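# Press and hold the gauge pin on the magnet-marked post

## Task

Find the post of the checking fixture that has the yellow magnet on it. Drive that post's gauge pin fully home and keep it fully in for at least one second; afterwards its spring may push it back out. Do not disturb the other three gauge pins, and do not move the magnet.

## Robot and tools

Robot: two six-joint arms (UR20 type), left_arm and right_arm, each ending in a Robotiq 2F-85 two-finger gripper with a wrist camera: cam_left_wrist and cam_right_wrist, both 896x504 pixels. Calibrated bases in the scene frame: left_arm at (+0.060, +0.928, 0) m, right_arm at (-0.064, -0.817, 0) m, both turned only slightly about z.

Frames. Scene frame: origin at table-top height midway between the arms, +z up, +x away from the robots over the table, left_arm on the +y side (arm names do not match image sides). Reported hand poses, velocities, Hand targets and wrist-camera poses are in each arm's own base frame. Commanded offsets run along the current Hand target's own tool axes: fingers point along tool +z, they open and close along tool y, and the camera block sits toward tool +x. end_effector_position is the point between the closed pads; closed fingertips reach about 19 mm further along +z.

The 18-number row. Every motion command uses one row of 18 numbers, all in [-1, 1], covering both arms even if one stays still: left dx, dy, dz, rx, ry, rz, left gripper position, force_limit, speed, then the same nine for the right arm. dx..rz are an offset, not a pose: a displacement from the arm's Hand target as it stood when the action or call began, along that target's axes. Scale: 1.0 = 0.6 m for dx, dy, dz and 180 degrees for the rotation vector rx, ry, rz (so 0.01 is 6 mm). Rows inside one action are each measured from that same start, not chained; a new call starts from the new Hand target, so repeating an offset moves further. Six zeros re-ask for the current Hand target. The gripper numbers are absolute: position +1 fully open (85 mm), about -0.8 pads touching, -1 close until blocked; force_limit sets grip strength; speed about 20 mm/s at -1, 85 at 0, 150 at +1. To leave a gripper unchanged, resend its last three numbers (a 0 is a real command).

Tools.
- execute_actions(actions, cameras): actions is a list of actions; each action is up to 15 rows, one per 1/30 s step; a short action holds its final row. An empty list returns state plus all camera images.
- move(target, speed, blend, stop_force, zero, blocking, cameras): straight-line motion toward one row or a list of up to 15 rows, every row an offset from the same starting Hand targets. speed is path top speed in m/s (0.002 to 4.2, default 0.25). blend in metres rounds corners in a list. stop_force in newtons (6 to 120, one value for both arms) ends an arm's path when its wrist sensor feels that much push against the motion; zero (default true) re-zeros first. blocking=false returns early and cannot be combined with stop_force. Moves cap at 10 s. The result adds a move: line, e.g. done, off_target, moving, held or fault, plus limits=paced (pose clipped) or limits=held (steps withheld).
- wait(seconds 0 to 10): arms keep their last command; useful for the one-second hold.
- stop(): brakes a running move.
- zoom_image(camera, region=[x0, y0, x1, y1]) in pixels of the latest image of that wrist camera, at most 504 by 504.
- zero_wrist_force(arm): tares that wrist sensor and stop_force.
- read_manual(section) only returns licence text. finished_scene(scene) ends the scene irrevocably; scene is its number.

Results. Each arm's end_effector_position (m), end_effector_quat_wxyz, velocities (omitted when joints read within noise), Hand target (the commanded pose after clipping; next offsets count from it), Tool commands, Joint positions and torques, Wrist force and Wrist torque along tool x y z (a push on a surface reads as force from the surface into the arm; a third line shows the peak since last shown), motor temperatures, gripper position_measured in counts (3 open, 230 pads together) and object_status (0 moving, 1 blocked opening, 2 blocked closing, i.e. gripping, 3 reached the asked position). Action results also list end_effector_position at some steps. The gripper often rests a little short of the Hand target; resend the gap as an offset if needed.

Control details. Commanded orientation is clipped each step to within 32 degrees of the measured one. Motion trails commands by roughly 0.2 s. A clearance check holds back commands that bring the arms too close, but it is not a guarantee. Avoid paths passing near an arm's own base.

What to avoid. The arms are stiff: aiming even slightly beyond a firm contact can trip a force fault (net outside force near 150 N, plus or minus 25) or a torque fault (wrist joints 98.4 N m, elbow 398, shoulders 678), each freezing that arm for 10 s. For pressing the pin, hover above it with the fingers closed and pointing down, then descend slowly with stop_force, watching Wrist force; afterwards command the target back up to release the press. Hard hits, slams, fast contacts and arm-to-arm contact are penalised and can fail the scene; anything falling off the table fails it. Hot motors (warning at 70 °C, forced stop at 85 °C) come from holding stretched poses or pushing toward unreachable targets.

Each tool is called after ">>>" as a command line: name --argument value for each argument, lists and objects as JSON in quotes; but a table of rows of numbers goes row by row, as --pt "numbers of a row", without its own name.

## Session

>>> execute_actions --actions '[]' --cameras '["all"]'

Scene clock: 0.00 s.
left_arm: end_effector_position=(+0.6452, +0.5338, +0.3687) position_measured=3 object_status=3 end_effector_quat_wxyz=(+0.054, +0.895, -0.431, +0.101) | right_arm: end_effector_position=(+1.0094, -0.4085, +0.1239) position_measured=3 object_status=3 end_effector_quat_wxyz=(+0.497, -0.362, -0.574, -0.541)
Joint positions: left_arm=[0.541 -1.507 2.094 -2.179 -1.799 -1.706] | right_arm=[2.693 -2.576 -1.22 -2.623 2.507 -0.374]
Joint velocities: within noise
Joint torques (N m): no reading
Motor temperatures (°C): left_arm=[24 36 26 39 35 34] | right_arm=[29 36 36 38 34 39]
Wrist force (N): no reading
Wrist torque (N m): no reading
Wrist force, peak (N): no reading
Hand target: left_arm +0.6452, +0.5338, +0.3687; +0.054, +0.895, -0.431, +0.101 | right_arm +1.0094, -0.4085, +0.1239; +0.497, -0.362, -0.574, -0.541
Tool commands: left_gripper/position=+1.0 left_gripper/force_limit=+1.0 left_gripper/speed=+1.0 right_gripper/position=+1.0 right_gripper/force_limit=+1.0 right_gripper/speed=+1.0

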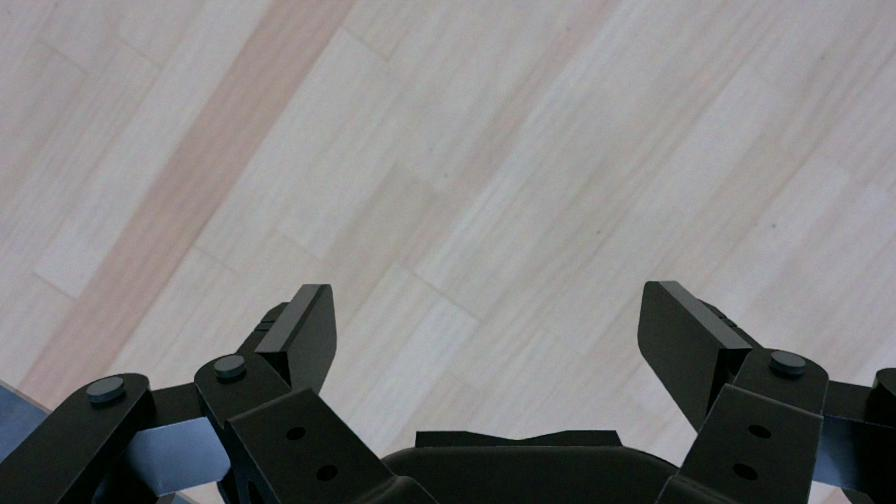

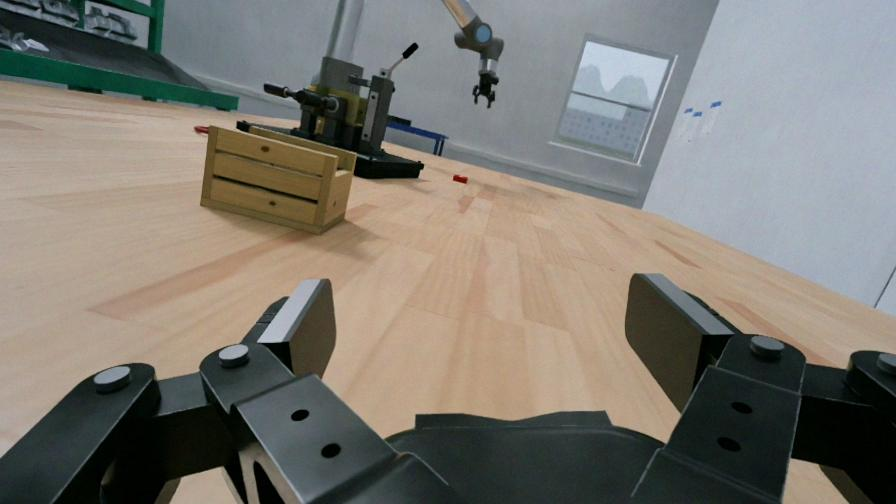

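>>> zoom_image --camera "cam_right_wrist" --region '[180, 0, 500, 250]'

>>> zoom_image --camera "cam_right_wrist" --region '[0, 0, 250, 200]'

Scaled by 1.575 from the camera's 896x504 image, which has a finer 1280x720 frame.

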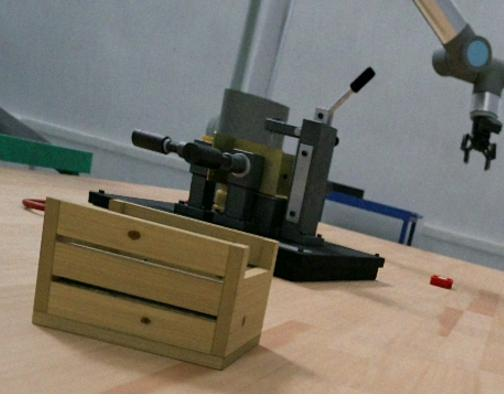

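Scaled by 2.016 from the camera's 896x504 image, which has a finer 1280x720 frame.

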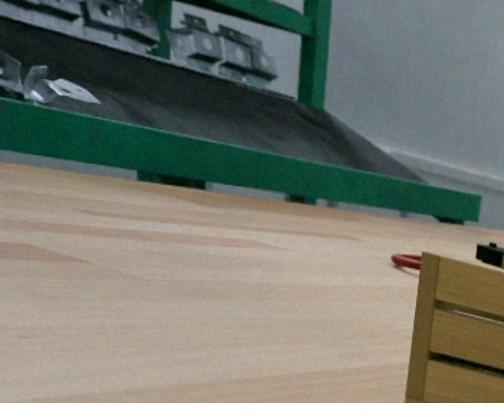

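>>> move --target '[0.66,0.635,-0.224,0,0,0,1,1,1,0,0,0,0,0,0,1,1,1]' --speed 0.4

>>> move --target '[0.66,0.635,-0.224,0,0,0,1,1,1,0,0,0,0,0,0,1,1,1]' --speed 0.4 --cameras '["all"]'

Scene clock: 4.43 s.
left_arm: end_effector_position=(+0.5702, +0.0200, +0.5929) position_measured=3 object_status=3 end_effector_quat_wxyz=(+0.054, +0.895, -0.431, +0.101) | right_arm: end_effector_position=(+1.0094, -0.4085, +0.1239) position_measured=3 object_status=3 end_effector_quat_wxyz=(+0.497, -0.362, -0.574, -0.541)
Joint positions: left_arm=[-0.234 -2.033 2.191 -1.905 -1.718 -2.491] | right_arm=[2.693 -2.576 -1.22 -2.623 2.507 -0.374]
Joint torques (N m): left_arm=[-20.13 -27.65 -130.05 -7.09 3.87 -4.02] | right_arm=[-1.73 241.53 72.28 -3.95 0.1 -0.88]
Wrist force (N): left_arm=[-0.3 -0.3 0.1] | right_arm=[0.0 0.1 0.2]
Wrist torque (N m): left_arm=[-0.12 0.02 0.22] | right_arm=[0.01 0.01 0.00]
Wrist force, peak (N): left_arm=[-3.0 -2.6 0.9] | right_arm=[0.1 0.5 0.4]
Hand target: left_arm +0.5702, +0.0199, +0.5930; +0.054, +0.895, -0.431, +0.101 | right_arm +1.0094, -0.4085, +0.1239; +0.497, -0.362, -0.574, -0.541
Off the commanded pose: left_arm 0.000 m, 0 deg | right_arm 0.000 m, 0 deg.
move: done

Scene clock: 6.50 s.
left_arm: end_effector_position=(+0.4953, -0.4938, +0.8171) position_measured=3 object_status=3 end_effector_quat_wxyz=(+0.054, +0.895, -0.431, +0.101) | right_arm: end_effector_position=(+1.0094, -0.4085, +0.1239) position_measured=3 object_status=3 end_effector_quat_wxyz=(+0.497, -0.362, -0.574, -0.541)
Joint positions: left_arm=[-1.093 -1.915 1.83 -1.713 -1.536 -3.334] | right_arm=[2.693 -2.576 -1.22 -2.623 2.507 -0.374]
Joint torques (N m): left_arm=[-28.16 2.76 -131.72 -7.76 5.21 -5.11] | right_arm=[-0.67 243.26 72.76 -3.75 -0.27 -0.4]
Wrist force (N): left_arm=[0.3 -0.2 0.0] | right_arm=[-0.2 0.2 0.4]
Wrist torque (N m): left_arm=[-0.01 0.01 0.21] | right_arm=[0.04 0.04 0.00]
Wrist force, peak (N): left_arm=[-2.9 -3.0 1.1] | right_arm=[0.2 0.4 0.4]
Hand target: left_arm +0.4953, -0.4940, +0.8172; +0.054, +0.895, -0.431, +0.101 | right_arm +1.0094, -0.4085, +0.1239; +0.497, -0.362, -0.574, -0.541
Off the commanded pose: left_arm 0.000 m, 0 deg | right_arm 0.000 m, 0 deg.
move: done
camera_calibration:
cam_left_wrist: T_world_to_cam=[[-0.800484, -0.599329, 0.00555355, 0.102971], [-0.59559, 0.796459, 0.104529, 0.622216], [-0.0670706, 0.0803664, -0.994506, 1.01535], [0, 0, 0, 1]] pos_world=[0.521112, -0.515456, 0.944156]

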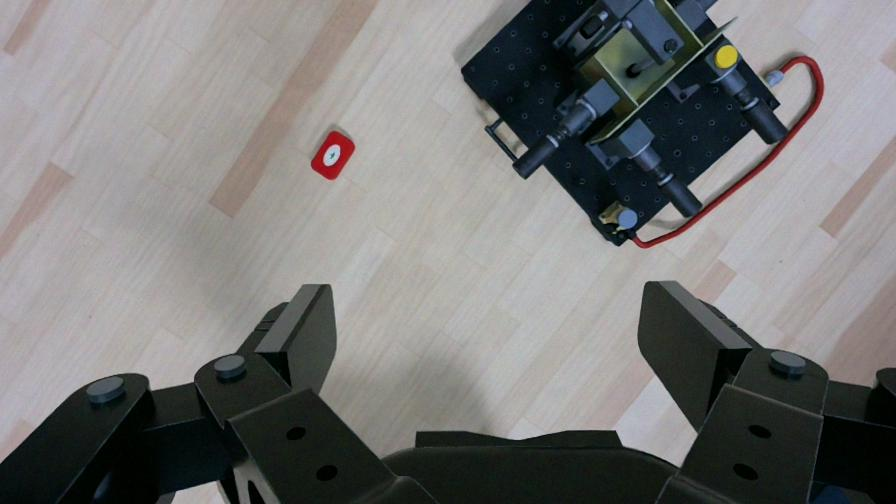

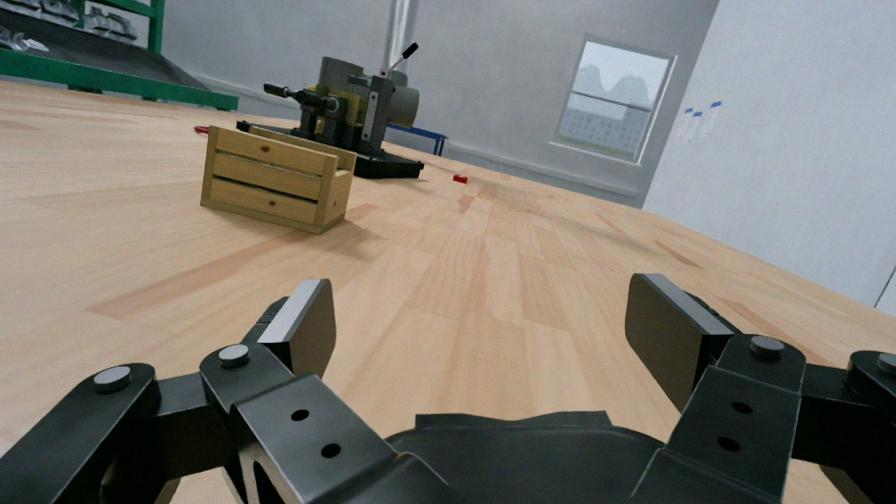

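>>> zoom_image --camera "cam_left_wrist" --region '[440, 0, 860, 260]'

Scaled by 1.200 from the camera's 896x504 image, which has a finer 1280x720 frame.

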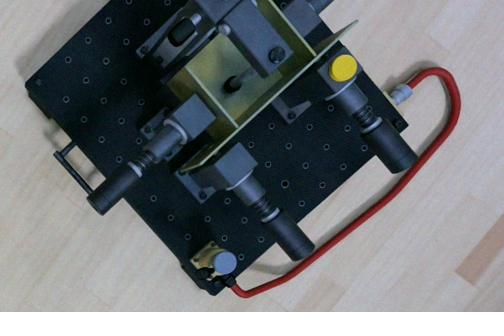

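>>> zoom_image --camera "cam_right_wrist" --region '[220, 30, 440, 200]'

>>> zoom_image --camera "cam_left_wrist" --region '[560, 0, 840, 180]'

Scaled by 2.291 from the camera's 896x504 image, which has a finer 1280x720 frame.

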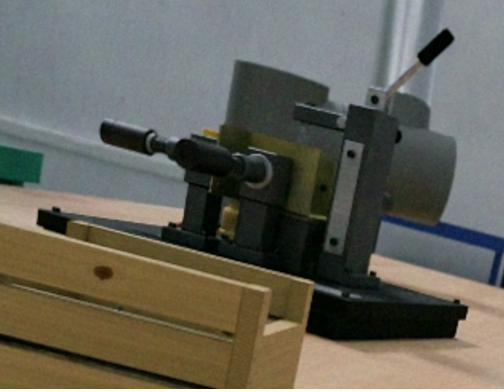

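Scaled by 1.800 from the camera's 896x504 image, which has a finer 1280x720 frame.

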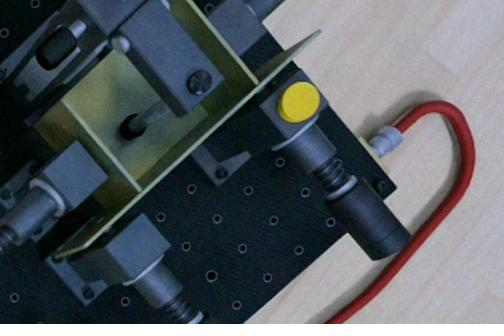

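>>> move --target '[0,0,0,0,0,0,1,1,1,0.689,-0.112,0.968,-0.3135,-0.05,0.0145,-1,-1,-0.5]' --speed 0.4

Scene clock: 14.70 s.
left_arm: end_effector_position=(+0.4953, -0.4940, +0.8172) position_measured=3 object_status=3 end_effector_quat_wxyz=(+0.054, +0.895, -0.431, +0.101) | right_arm: end_effector_position=(+0.7406, +0.0998, +0.5507) position_measured=231 object_status=3 end_effector_quat_wxyz=(-0.235, +0.606, +0.278, +0.708)
Joint positions: left_arm=[-1.093 -1.914 1.83 -1.713 -1.536 -3.334] | right_arm=[3.292 -1.396 -2.35 -2.402 4.117 -0.034]
Joint torques (N m): left_arm=[-18.02 2.36 -133.45 -7.26 5.36 -4.27] | right_arm=[23.27 44.22 74.2 11.81 6.19 4.71]
Wrist force (N): left_arm=[-0.2 -0.4 0.2] | right_arm=[-0.7 -0.1 0.5]
Wrist torque (N m): left_arm=[-0.05 0.09 0.21] | right_arm=[0.17 0.23 -0.19]
Wrist force, peak (N): left_arm=[-0.2 -0.6 0.3] | right_arm=[3.6 -4.0 0.6]
Hand target: left_arm +0.4953, -0.4940, +0.8172; +0.054, +0.895, -0.431, +0.101 | right_arm +0.7406, +0.0998, +0.5507; -0.235, +0.606, +0.278, +0.708
Off the commanded pose: left_arm 0.000 m, 0 deg | right_arm 0.000 m, 0 deg.
move: done

>>> move --target '[0.0975,0.879,0.66,0.0281,-0.0689,-0.2181,-1,-1,0,0,0,0,0,0,0,-1,-1,-0.5]' --speed 0.35 --cameras '["all"]'

Scene clock: 21.50 s.
left_arm: end_effector_position=(+0.1716, -0.9396, +0.4499) position_measured=232 object_status=3 end_effector_quat_wxyz=(+0.000, +0.995, -0.104, +0.000) | right_arm: end_effector_position=(+0.7406, +0.0998, +0.5507) position_measured=231 object_status=3 end_effector_quat_wxyz=(-0.235, +0.606, +0.278, +0.708)
Joint positions: left_arm=[-1.602 -1.44 1.871 -2.001 -1.571 -4.535] | right_arm=[3.292 -1.396 -2.35 -2.402 4.117 -0.034]
Joint torques (N m): left_arm=[-16.57 -95.29 -126.03 -13.09 -5 -5.13] | right_arm=[20.06 53.15 74.38 11.72 6.1 5.27]
Wrist force (N): left_arm=[0.3 -0.1 0.1] | right_arm=[-0.6 0.2 0.7]
Wrist torque (N m): left_arm=[-0.07 -0.21 0.28] | right_arm=[0.21 0.21 -0.19]
Wrist force, peak (N): left_arm=[-0.7 -3.5 -2.5] | right_arm=[-0.9 0.2 0.7]
Hand target: left_arm +0.1715, -0.9397, +0.4498; +0.000, +0.995, -0.104, +0.000 | right_arm +0.7406, +0.0998, +0.5507; -0.235, +0.606, +0.278, +0.708
Off the commanded pose: left_arm 0.000 m, 0 deg | right_arm 0.000 m, 0 deg.
move: done
camera_calibration:
cam_left_wrist: T_world_to_cam=[[-0.236691, -0.971581, 0.00267246, -0.866428], [-0.917832, 0.224497, 0.327392, 0.240558], [-0.318688, 0.0750379, -0.944885, 0.680103], [0, 0, 0, 1]] pos_world=[0.232457, -0.946843, 0.566177]
cam_right_wrist: T_world_to_cam=[[0.678284, -0.730438, 0.0799477, -0.461211], [-0.102652, -0.201929, -0.974006, 0.648374], [0.727594, 0.652446, -0.211947, -0.360767], [0, 0, 0, 1]] pos_world=[0.641881, 0.0294208, 0.591929]

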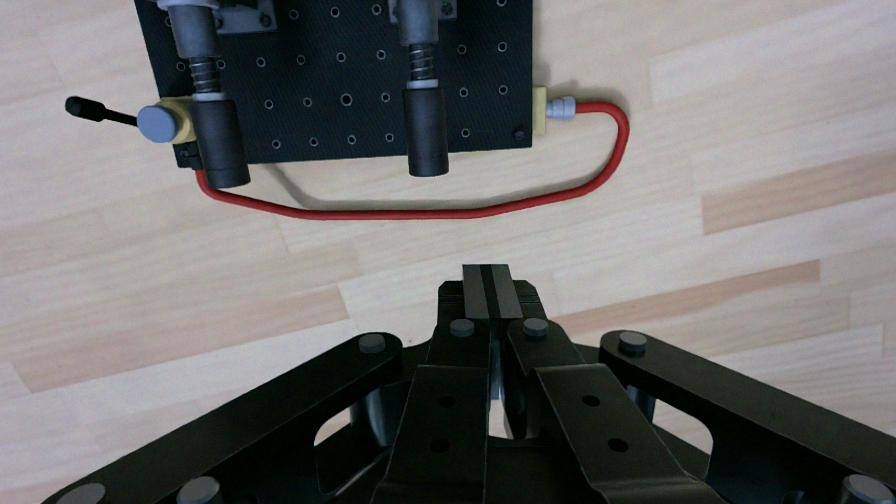

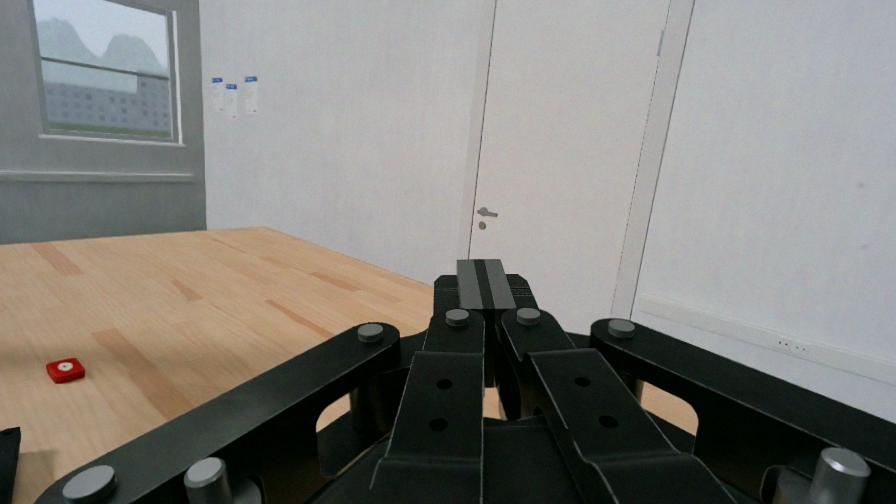

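>>> move --target '[-0.2005,-0.0335,0.25,0,0.278,0,-1,-1,0,0,0,0,0,0,0,-1,-1,-0.5]' --speed 0.3 --cameras '["cam_left_wrist"]'

Scene clock: 24.63 s.
left_arm: end_effector_position=(+0.0581, -0.8949, +0.2997) position_measured=232 object_status=3 end_effector_quat_wxyz=(+0.044, +0.901, -0.094, +0.421) | right_arm: end_effector_position=(+0.7406, +0.0998, +0.5507) position_measured=231 object_status=3 end_effector_quat_wxyz=(-0.235, +0.606, +0.278, +0.708)
Joint positions: left_arm=[-2.033 -1.366 2.158 -2.072 -0.735 -5.095] | right_arm=[3.292 -1.396 -2.35 -2.402 4.117 -0.034]
Joint torques (N m): left_arm=[-14.44 -95.02 -101.02 -4.23 9 -3.21] | right_arm=[22.17 50.97 73.52 11.71 6.45 4.73]
Wrist force (N): left_arm=[0.9 0.2 -0.3] | right_arm=[-0.6 0.2 0.7]
Wrist torque (N m): left_arm=[0.15 0.11 0.17] | right_arm=[0.20 0.21 -0.19]
Wrist force, peak (N): left_arm=[2.0 0.3 -1.3] | right_arm=[-1.0 0.0 0.7]
Hand target: left_arm +0.0580, -0.8950, +0.2998; +0.044, +0.901, -0.094, +0.421 | right_arm +0.7406, +0.0998, +0.5507; -0.235, +0.606, +0.278, +0.708
Off the commanded pose: left_arm 0.000 m, 0 deg | right_arm 0.000 m, 0 deg.
move: done
camera_calibration:
cam_left_wrist: T_world_to_cam=[[-0.228385, -0.973328, -0.0217581, -0.844284], [-0.8328, 0.206889, -0.513461, 0.406875], [0.504267, -0.0991463, -0.857837, 0.268909], [0, 0, 0, 1]] pos_world=[0.0104222, -0.879282, 0.421224]
Images, in order (width x height): cam_left_wrist 896x504.

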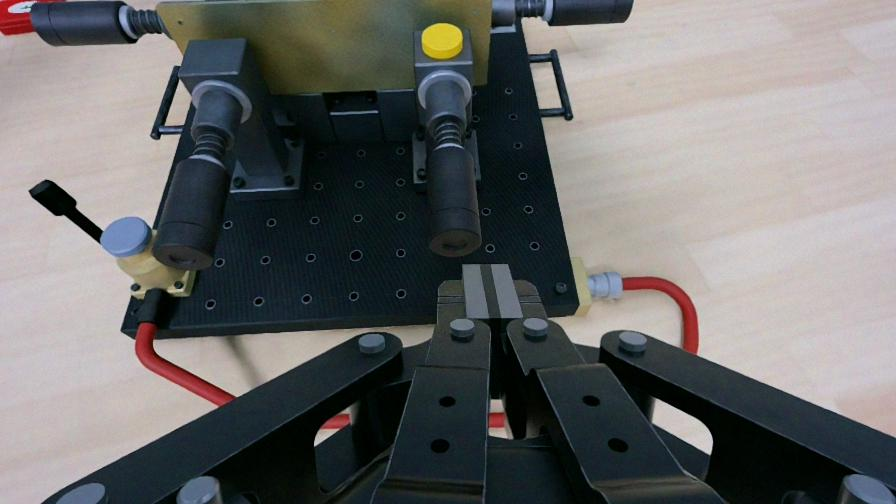

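>>> zoom_image --camera "cam_left_wrist" --region '[380, 10, 560, 290]'

Scaled by 1.800 from the camera's 896x504 image, which has a finer 1280x720 frame.

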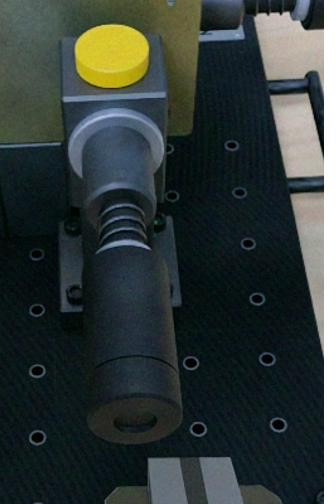

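>>> move --target '[-0.1015,0.0002,0.2415,0.0035,-0.278,-0.0076,-1,-1,0,0,0,0,0,0,0,-1,-1,-0.5]' --speed 0.2 --cameras '["cam_left_wrist"]'

Scene clock: 30.43 s.
left_arm: end_effector_position=(+0.1284, -0.9100, +0.1601) position_measured=232 object_status=3 end_effector_quat_wxyz=(+0.000, +0.996, -0.091, +0.000) | right_arm: end_effector_position=(+0.7406, +0.0998, +0.5507) position_measured=231 object_status=3 end_effector_quat_wxyz=(-0.235, +0.606, +0.278, +0.708)
Joint positions: left_arm=[-1.651 -1.253 2.126 -2.444 -1.571 -4.61] | right_arm=[3.292 -1.396 -2.35 -2.402 4.117 -0.034]
Joint torques (N m): left_arm=[14.11 -114.53 -96.8 -5.95 -4.86 2.73] | right_arm=[17.27 56.29 72.79 11.22 6.13 4.62]
Wrist force (N): left_arm=[-0.2 0.0 -0.1] | right_arm=[-1.0 0.0 0.5]
Wrist torque (N m): left_arm=[-0.11 -0.04 -0.09] | right_arm=[0.17 0.29 -0.19]
Wrist force, peak (N): left_arm=[0.7 0.5 -1.6] | right_arm=[-1.1 -0.3 0.7]
Hand target: left_arm +0.1284, -0.9100, +0.1600; +0.000, +0.996, -0.091, +0.000 | right_arm +0.7406, +0.0998, +0.5507; -0.235, +0.606, +0.278, +0.708
Off the commanded pose: left_arm 0.000 m, 0 deg | right_arm 0.000 m, 0 deg.
move: done
camera_calibration:
cam_left_wrist: T_world_to_cam=[[-0.211753, -0.977319, 0.0027988, -0.855682], [-0.923276, 0.200981, 0.327364, 0.268408], [-0.320502, 0.0667364, -0.944894, 0.382953], [0, 0, 0, 1]] pos_world=[0.189358, -0.915776, 0.276378]
Images, in order (width x height): cam_left_wrist 896x504.

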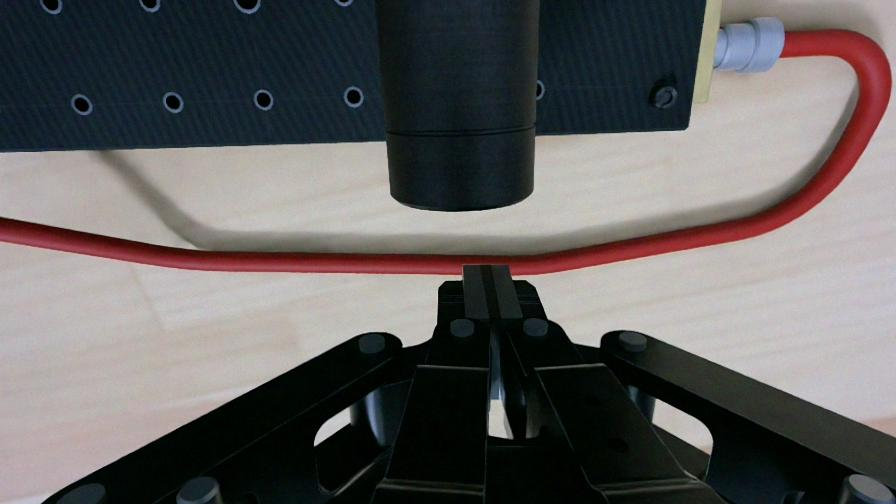

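>>> move --target '[0.0133,-0.015,0,0,0,0,-1,-1,0,0,0,0,0,0,0,-1,-1,-0.5]' --speed 0.1 --cameras '["cam_left_wrist"]'

>>> move --target '[0.035,0,0,0,0,0,-1,-1,0,0,0,0,0,0,0,-1,-1,-0.5]' --speed 0.02 --stop_force 8 --cameras '["cam_left_wrist"]'

Scene clock: 32.10 s.
left_arm: end_effector_position=(+0.1378, -0.9027, +0.1600) position_measured=232 object_status=3 end_effector_quat_wxyz=(+0.000, +0.996, -0.091, +0.000) | right_arm: end_effector_position=(+0.7406, +0.0998, +0.5507) position_measured=231 object_status=3 end_effector_quat_wxyz=(-0.235, +0.606, +0.278, +0.708)
Joint positions: left_arm=[-1.641 -1.258 2.134 -2.446 -1.571 -4.6] | right_arm=[3.292 -1.396 -2.35 -2.402 4.117 -0.034]
Joint torques (N m): left_arm=[17.16 -165.59 -50.75 -13.14 -4.33 3.43] | right_arm=[16.88 55.57 75.62 11.21 6.2 4.76]
Wrist force (N): left_arm=[0.2 0.1 -0.1] | right_arm=[-0.5 -0.1 0.0]
Wrist torque (N m): left_arm=[-0.10 -0.12 -0.08] | right_arm=[0.15 0.20 -0.19]
Wrist force, peak (N): left_arm=[-0.2 0.5 -0.5] | right_arm=[-0.9 0.1 0.8]
Hand target: left_arm +0.1379, -0.9026, +0.1600; +0.000, +0.996, -0.091, +0.000 | right_arm +0.7406, +0.0998, +0.5507; -0.235, +0.606, +0.278, +0.708
Off the commanded pose: left_arm 0.000 m, 0 deg | right_arm 0.000 m, 0 deg.
move: done
camera_calibration:
cam_left_wrist: T_world_to_cam=[[-0.211797, -0.97731, 0.00273388, -0.846522], [-0.923225, 0.200992, 0.327502, 0.275581], [-0.320621, 0.06684, -0.944846, 0.385583], [0, 0, 0, 1]] pos_world=[0.198758, -0.908476, 0.276378]
Images, in order (width x height): cam_left_wrist 896x504.

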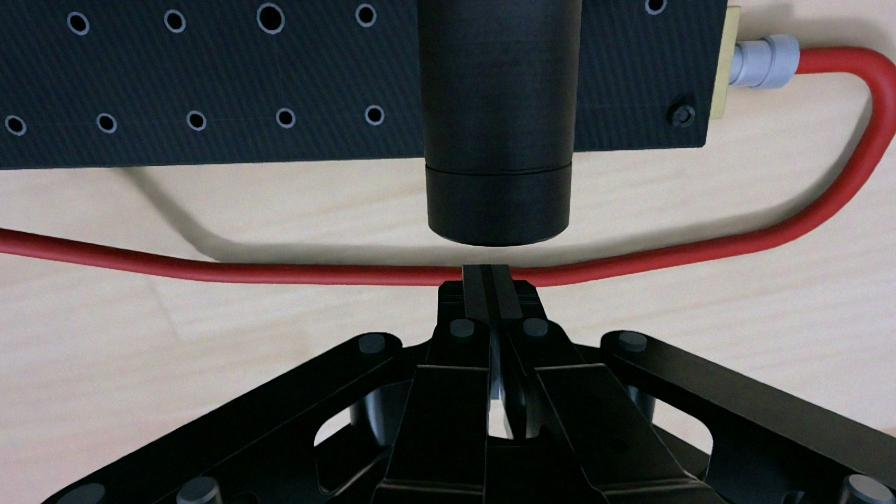

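Scene clock: 34.17 s.
left_arm: end_effector_position=(+0.1542, -0.9056, +0.1600) position_measured=232 object_status=3 end_effector_quat_wxyz=(+0.000, +0.996, -0.091, +0.000) | right_arm: end_effector_position=(+0.7406, +0.0998, +0.5507) position_measured=231 object_status=3 end_effector_quat_wxyz=(-0.235, +0.606, +0.278, +0.708)
Joint positions: left_arm=[-1.623 -1.253 2.127 -2.444 -1.571 -4.581] | right_arm=[3.292 -1.396 -2.35 -2.402 4.117 -0.034]
Joint torques (N m): left_arm=[-13.55 -164.48 -48.5 -13.89 0.05 -4.78] | right_arm=[17.68 51.11 74.48 12.19 6.19 4.83]
Wrist force (N): left_arm=[-5.2 1.3 0.9] | right_arm=[-0.6 0.1 0.7]
Wrist torque (N m): left_arm=[-0.06 -0.06 0.25] | right_arm=[0.19 0.21 -0.19]
Wrist force, peak (N): left_arm=[-7.3 -0.9 -1.2] | right_arm=[-1.0 0.4 0.6]
Hand target: left_arm +0.1542, -0.9056, +0.1600; +0.000, +0.996, -0.091, +0.000 (not the last commanded pose) | right_arm +0.7406, +0.0998, +0.5507; -0.235, +0.606, +0.278, +0.708
Off the commanded pose: left_arm 0.004 m, 0 deg | right_arm 0.000 m, 0 deg.
move: contact (left_arm)
camera_calibration:
cam_left_wrist: T_world_to_cam=[[-0.21179, -0.977311, 0.00275395, -0.845891], [-0.923196, 0.200986, 0.327589, 0.291269], [-0.32071, 0.0668378, -0.944816, 0.391044], [0, 0, 0, 1]] pos_world=[0.215159, -0.911376, 0.276378]
Images, in order (width x height): cam_left_wrist 896x504.

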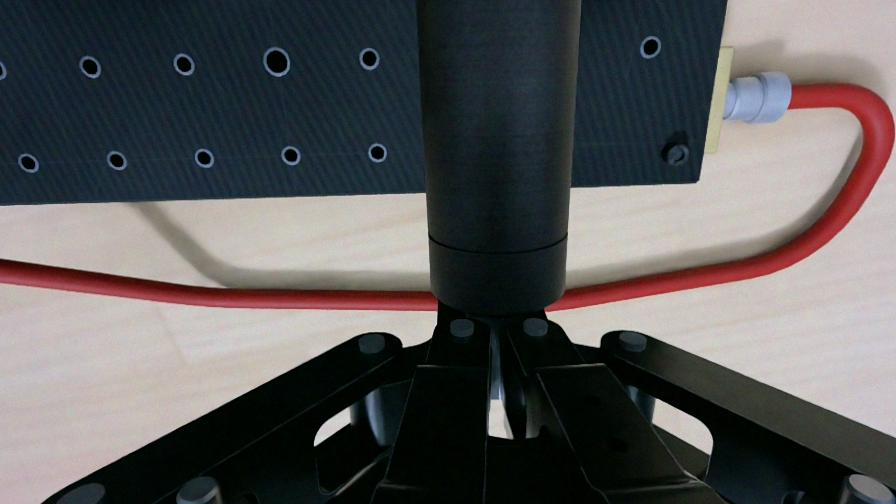

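>>> move --target '[0.0167,0,0,0,0,0,-1,-1,0,0,0,0,0,0,0,-1,-1,-0.5]' --speed 0.02 --stop_force 60 --zero false --cameras '["cam_left_wrist"]'

Scene clock: 35.83 s.
left_arm: end_effector_position=(+0.1640, -0.9074, +0.1600) position_measured=232 object_status=3 end_effector_quat_wxyz=(+0.000, +0.996, -0.091, +0.000) | right_arm: end_effector_position=(+0.7406, +0.0998, +0.5507) position_measured=231 object_status=3 end_effector_quat_wxyz=(-0.235, +0.606, +0.278, +0.708)
Joint positions: left_arm=[-1.612 -1.25 2.122 -2.442 -1.571 -4.57] | right_arm=[3.292 -1.396 -2.35 -2.402 4.117 -0.034]
Joint torques (N m): left_arm=[30.25 -114.98 -98.81 -7.77 3.41 2.76] | right_arm=[15.68 54.84 73.42 11.4 5.87 4.43]
Wrist force (N): left_arm=[-10.2 -1.9 -1.2] | right_arm=[-0.7 0.0 0.4]
Wrist torque (N m): left_arm=[-0.16 0.06 -0.12] | right_arm=[0.16 0.24 -0.19]
Wrist force, peak (N): left_arm=[-10.5 -1.9 -0.4] | right_arm=[-0.9 0.1 0.8]
Hand target: left_arm +0.1640, -0.9074, +0.1600; +0.000, +0.996, -0.091, +0.000 | right_arm +0.7406, +0.0998, +0.5507; -0.235, +0.606, +0.278, +0.708
Off the commanded pose: left_arm 0.000 m, 0 deg | right_arm 0.000 m, 0 deg.
move: done
camera_calibration:
cam_left_wrist: T_world_to_cam=[[-0.21179, -0.977311, 0.00275395, -0.845553], [-0.923196, 0.200986, 0.327589, 0.300771], [-0.32071, 0.0668378, -0.944816, 0.394339], [0, 0, 0, 1]] pos_world=[0.225059, -0.913176, 0.276378]
Images, in order (width x height): cam_left_wrist 896x504.

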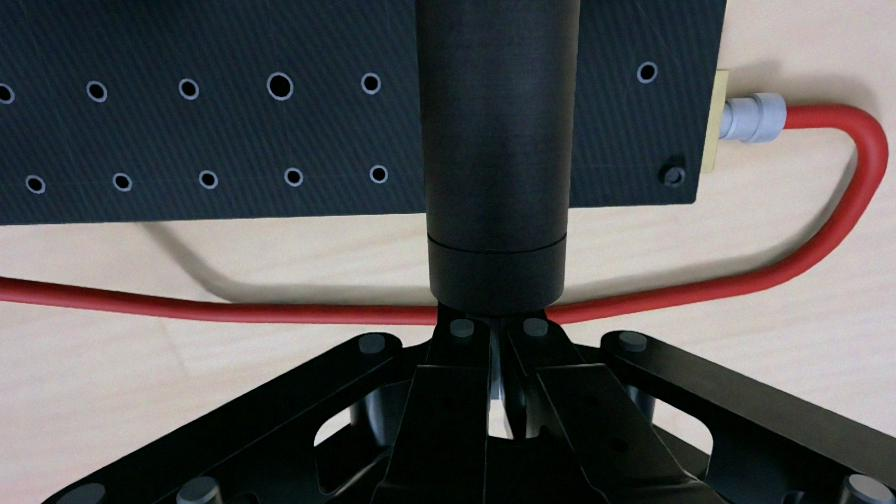

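>>> move --target '[0.03,0,0,0,0,0,-1,-1,0,0,0,0,0,0,0,-1,-1,-0.5]' --speed 0.015 --stop_force 45 --zero false --cameras '["cam_left_wrist"]'

Scene clock: 38.13 s.
left_arm: end_effector_position=(+0.1743, -0.9093, +0.1600) position_measured=232 object_status=3 end_effector_quat_wxyz=(+0.000, +0.996, -0.091, +0.000) | right_arm: end_effector_position=(+0.7406, +0.0998, +0.5507) position_measured=231 object_status=3 end_effector_quat_wxyz=(-0.235, +0.606, +0.278, +0.708)
Joint positions: left_arm=[-1.6 -1.247 2.116 -2.44 -1.571 -4.559] | right_arm=[3.292 -1.396 -2.35 -2.402 4.117 -0.034]
Joint torques (N m): left_arm=[19.12 -165.99 -57.02 -14.54 18.91 -3.88] | right_arm=[23.21 55.38 73.28 11.4 5.78 4.56]
Wrist force (N): left_arm=[-48.7 0.2 0.1] | right_arm=[-0.9 0.2 0.7]
Wrist torque (N m): left_arm=[-0.08 0.50 -0.08] | right_arm=[0.21 0.26 -0.19]
Wrist force, peak (N): left_arm=[-90.0 -12.8 -17.2] | right_arm=[-0.8 0.2 1.0]
Hand target: left_arm +0.1743, -0.9093, +0.1600; +0.000, +0.996, -0.091, +0.000 (not the last commanded pose) | right_arm +0.7406, +0.0998, +0.5507; -0.235, +0.606, +0.278, +0.708
Off the commanded pose: left_arm 0.008 m, 0 deg | right_arm 0.000 m, 0 deg.
move: contact (left_arm)
camera_calibration:
cam_left_wrist: T_world_to_cam=[[-0.211797, -0.97731, 0.00273388, -0.845242], [-0.923225, 0.200992, 0.327502, 0.310606], [-0.320621, 0.06684, -0.944846, 0.397727], [0, 0, 0, 1]] pos_world=[0.235258, -0.915076, 0.276378]
Images, in order (width x height): cam_left_wrist 896x504.

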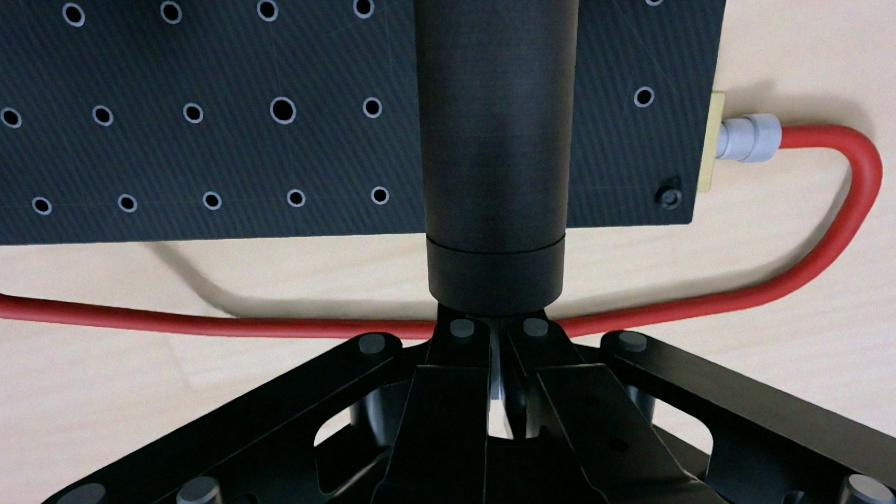

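>>> wait --seconds 1.5

>>> move --target '[-0.08,0,0,0,0,0,-1,-1,0,0,0,0,0,0,0,-1,-1,-0.5]' --speed 0.1 --cameras '["cam_left_wrist"]'

Scene clock: 39.87 s.
left_arm: end_effector_position=(+0.1743, -0.9093, +0.1600) position_measured=232 object_status=3 end_effector_quat_wxyz=(+0.000, +0.996, -0.091, +0.000) | right_arm: end_effector_position=(+0.7406, +0.0998, +0.5507) position_measured=231 object_status=3 end_effector_quat_wxyz=(-0.235, +0.606, +0.278, +0.708)
Joint positions: left_arm=[-1.6 -1.247 2.116 -2.44 -1.571 -4.559] | right_arm=[3.292 -1.396 -2.35 -2.402 4.117 -0.034]
Joint torques (N m): left_arm=[19.72 -168.53 -57.75 -7.97 12.14 -4.01] | right_arm=[17.69 52.98 75.43 11.18 6.49 4.71]
Wrist force (N): left_arm=[-47.5 2.1 3.2] | right_arm=[-1.0 0.2 0.6]
Wrist torque (N m): left_arm=[-0.07 0.44 -0.05] | right_arm=[0.20 0.28 -0.19]
Wrist force, peak (N): left_arm=[-48.8 0.6 0.6] | right_arm=[-1.0 0.2 0.6]
Hand target: left_arm +0.1743, -0.9093, +0.1600; +0.000, +0.996, -0.091, +0.000 (not the last commanded pose) | right_arm +0.7406, +0.0998, +0.5507; -0.235, +0.606, +0.278, +0.708
Tool commands: left_gripper/position=-1.0 left_gripper/force_limit=-1.0 left_gripper/speed=+0.0 right_gripper/position=-1.0 right_gripper/force_limit=-1.0 right_gripper/speed=-0.5
Off the commanded pose: left_arm 0.008 m, 0 deg | right_arm 0.000 m, 0 deg.
wait: 1.50 s; at rest from the start

Scene clock: 40.80 s.
left_arm: end_effector_position=(+0.1272, -0.9006, +0.1600) position_measured=232 object_status=3 end_effector_quat_wxyz=(+0.000, +0.996, -0.091, +0.000) | right_arm: end_effector_position=(+0.7406, +0.0998, +0.5507) position_measured=231 object_status=3 end_effector_quat_wxyz=(-0.235, +0.606, +0.278, +0.708)
Joint positions: left_arm=[-1.653 -1.262 2.139 -2.448 -1.571 -4.612] | right_arm=[3.292 -1.396 -2.35 -2.402 4.117 -0.034]
Joint torques (N m): left_arm=[-14.53 -159.85 -51.08 -13.68 -4.67 -3.23] | right_arm=[17.95 53.17 72.61 11.28 5.43 4.34]
Wrist force (N): left_arm=[-2.1 4.1 0.1] | right_arm=[-0.7 0.1 0.4]
Wrist torque (N m): left_arm=[0.65 0.29 0.26] | right_arm=[0.20 0.23 -0.19]
Wrist force, peak (N): left_arm=[-46.3 2.3 3.3] | right_arm=[-1.0 -0.2 0.7]
Hand target: left_arm +0.1271, -0.9006, +0.1600; +0.000, +0.996, -0.091, +0.000 | right_arm +0.7406, +0.0998, +0.5507; -0.235, +0.606, +0.278, +0.708
Off the commanded pose: left_arm 0.000 m, 0 deg | right_arm 0.000 m, 0 deg.
move: done
camera_calibration:
cam_left_wrist: T_world_to_cam=[[-0.21179, -0.977311, 0.00275395, -0.846604], [-0.923196, 0.200986, 0.327589, 0.26541], [-0.32071, 0.0668378, -0.944816, 0.382076], [0, 0, 0, 1]] pos_world=[0.188259, -0.906276, 0.276378]
Images, in order (width x height): cam_left_wrist 896x504.

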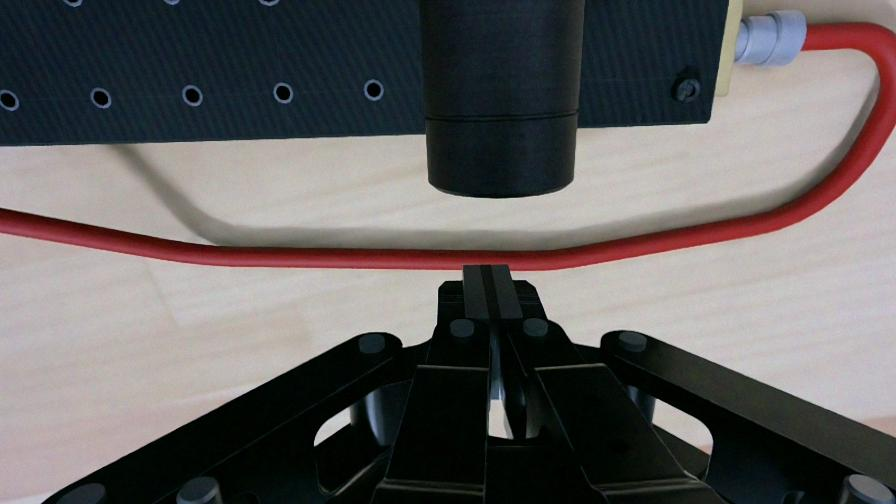

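>>> finished_scene --scene 1

The scene is finished: the task was done.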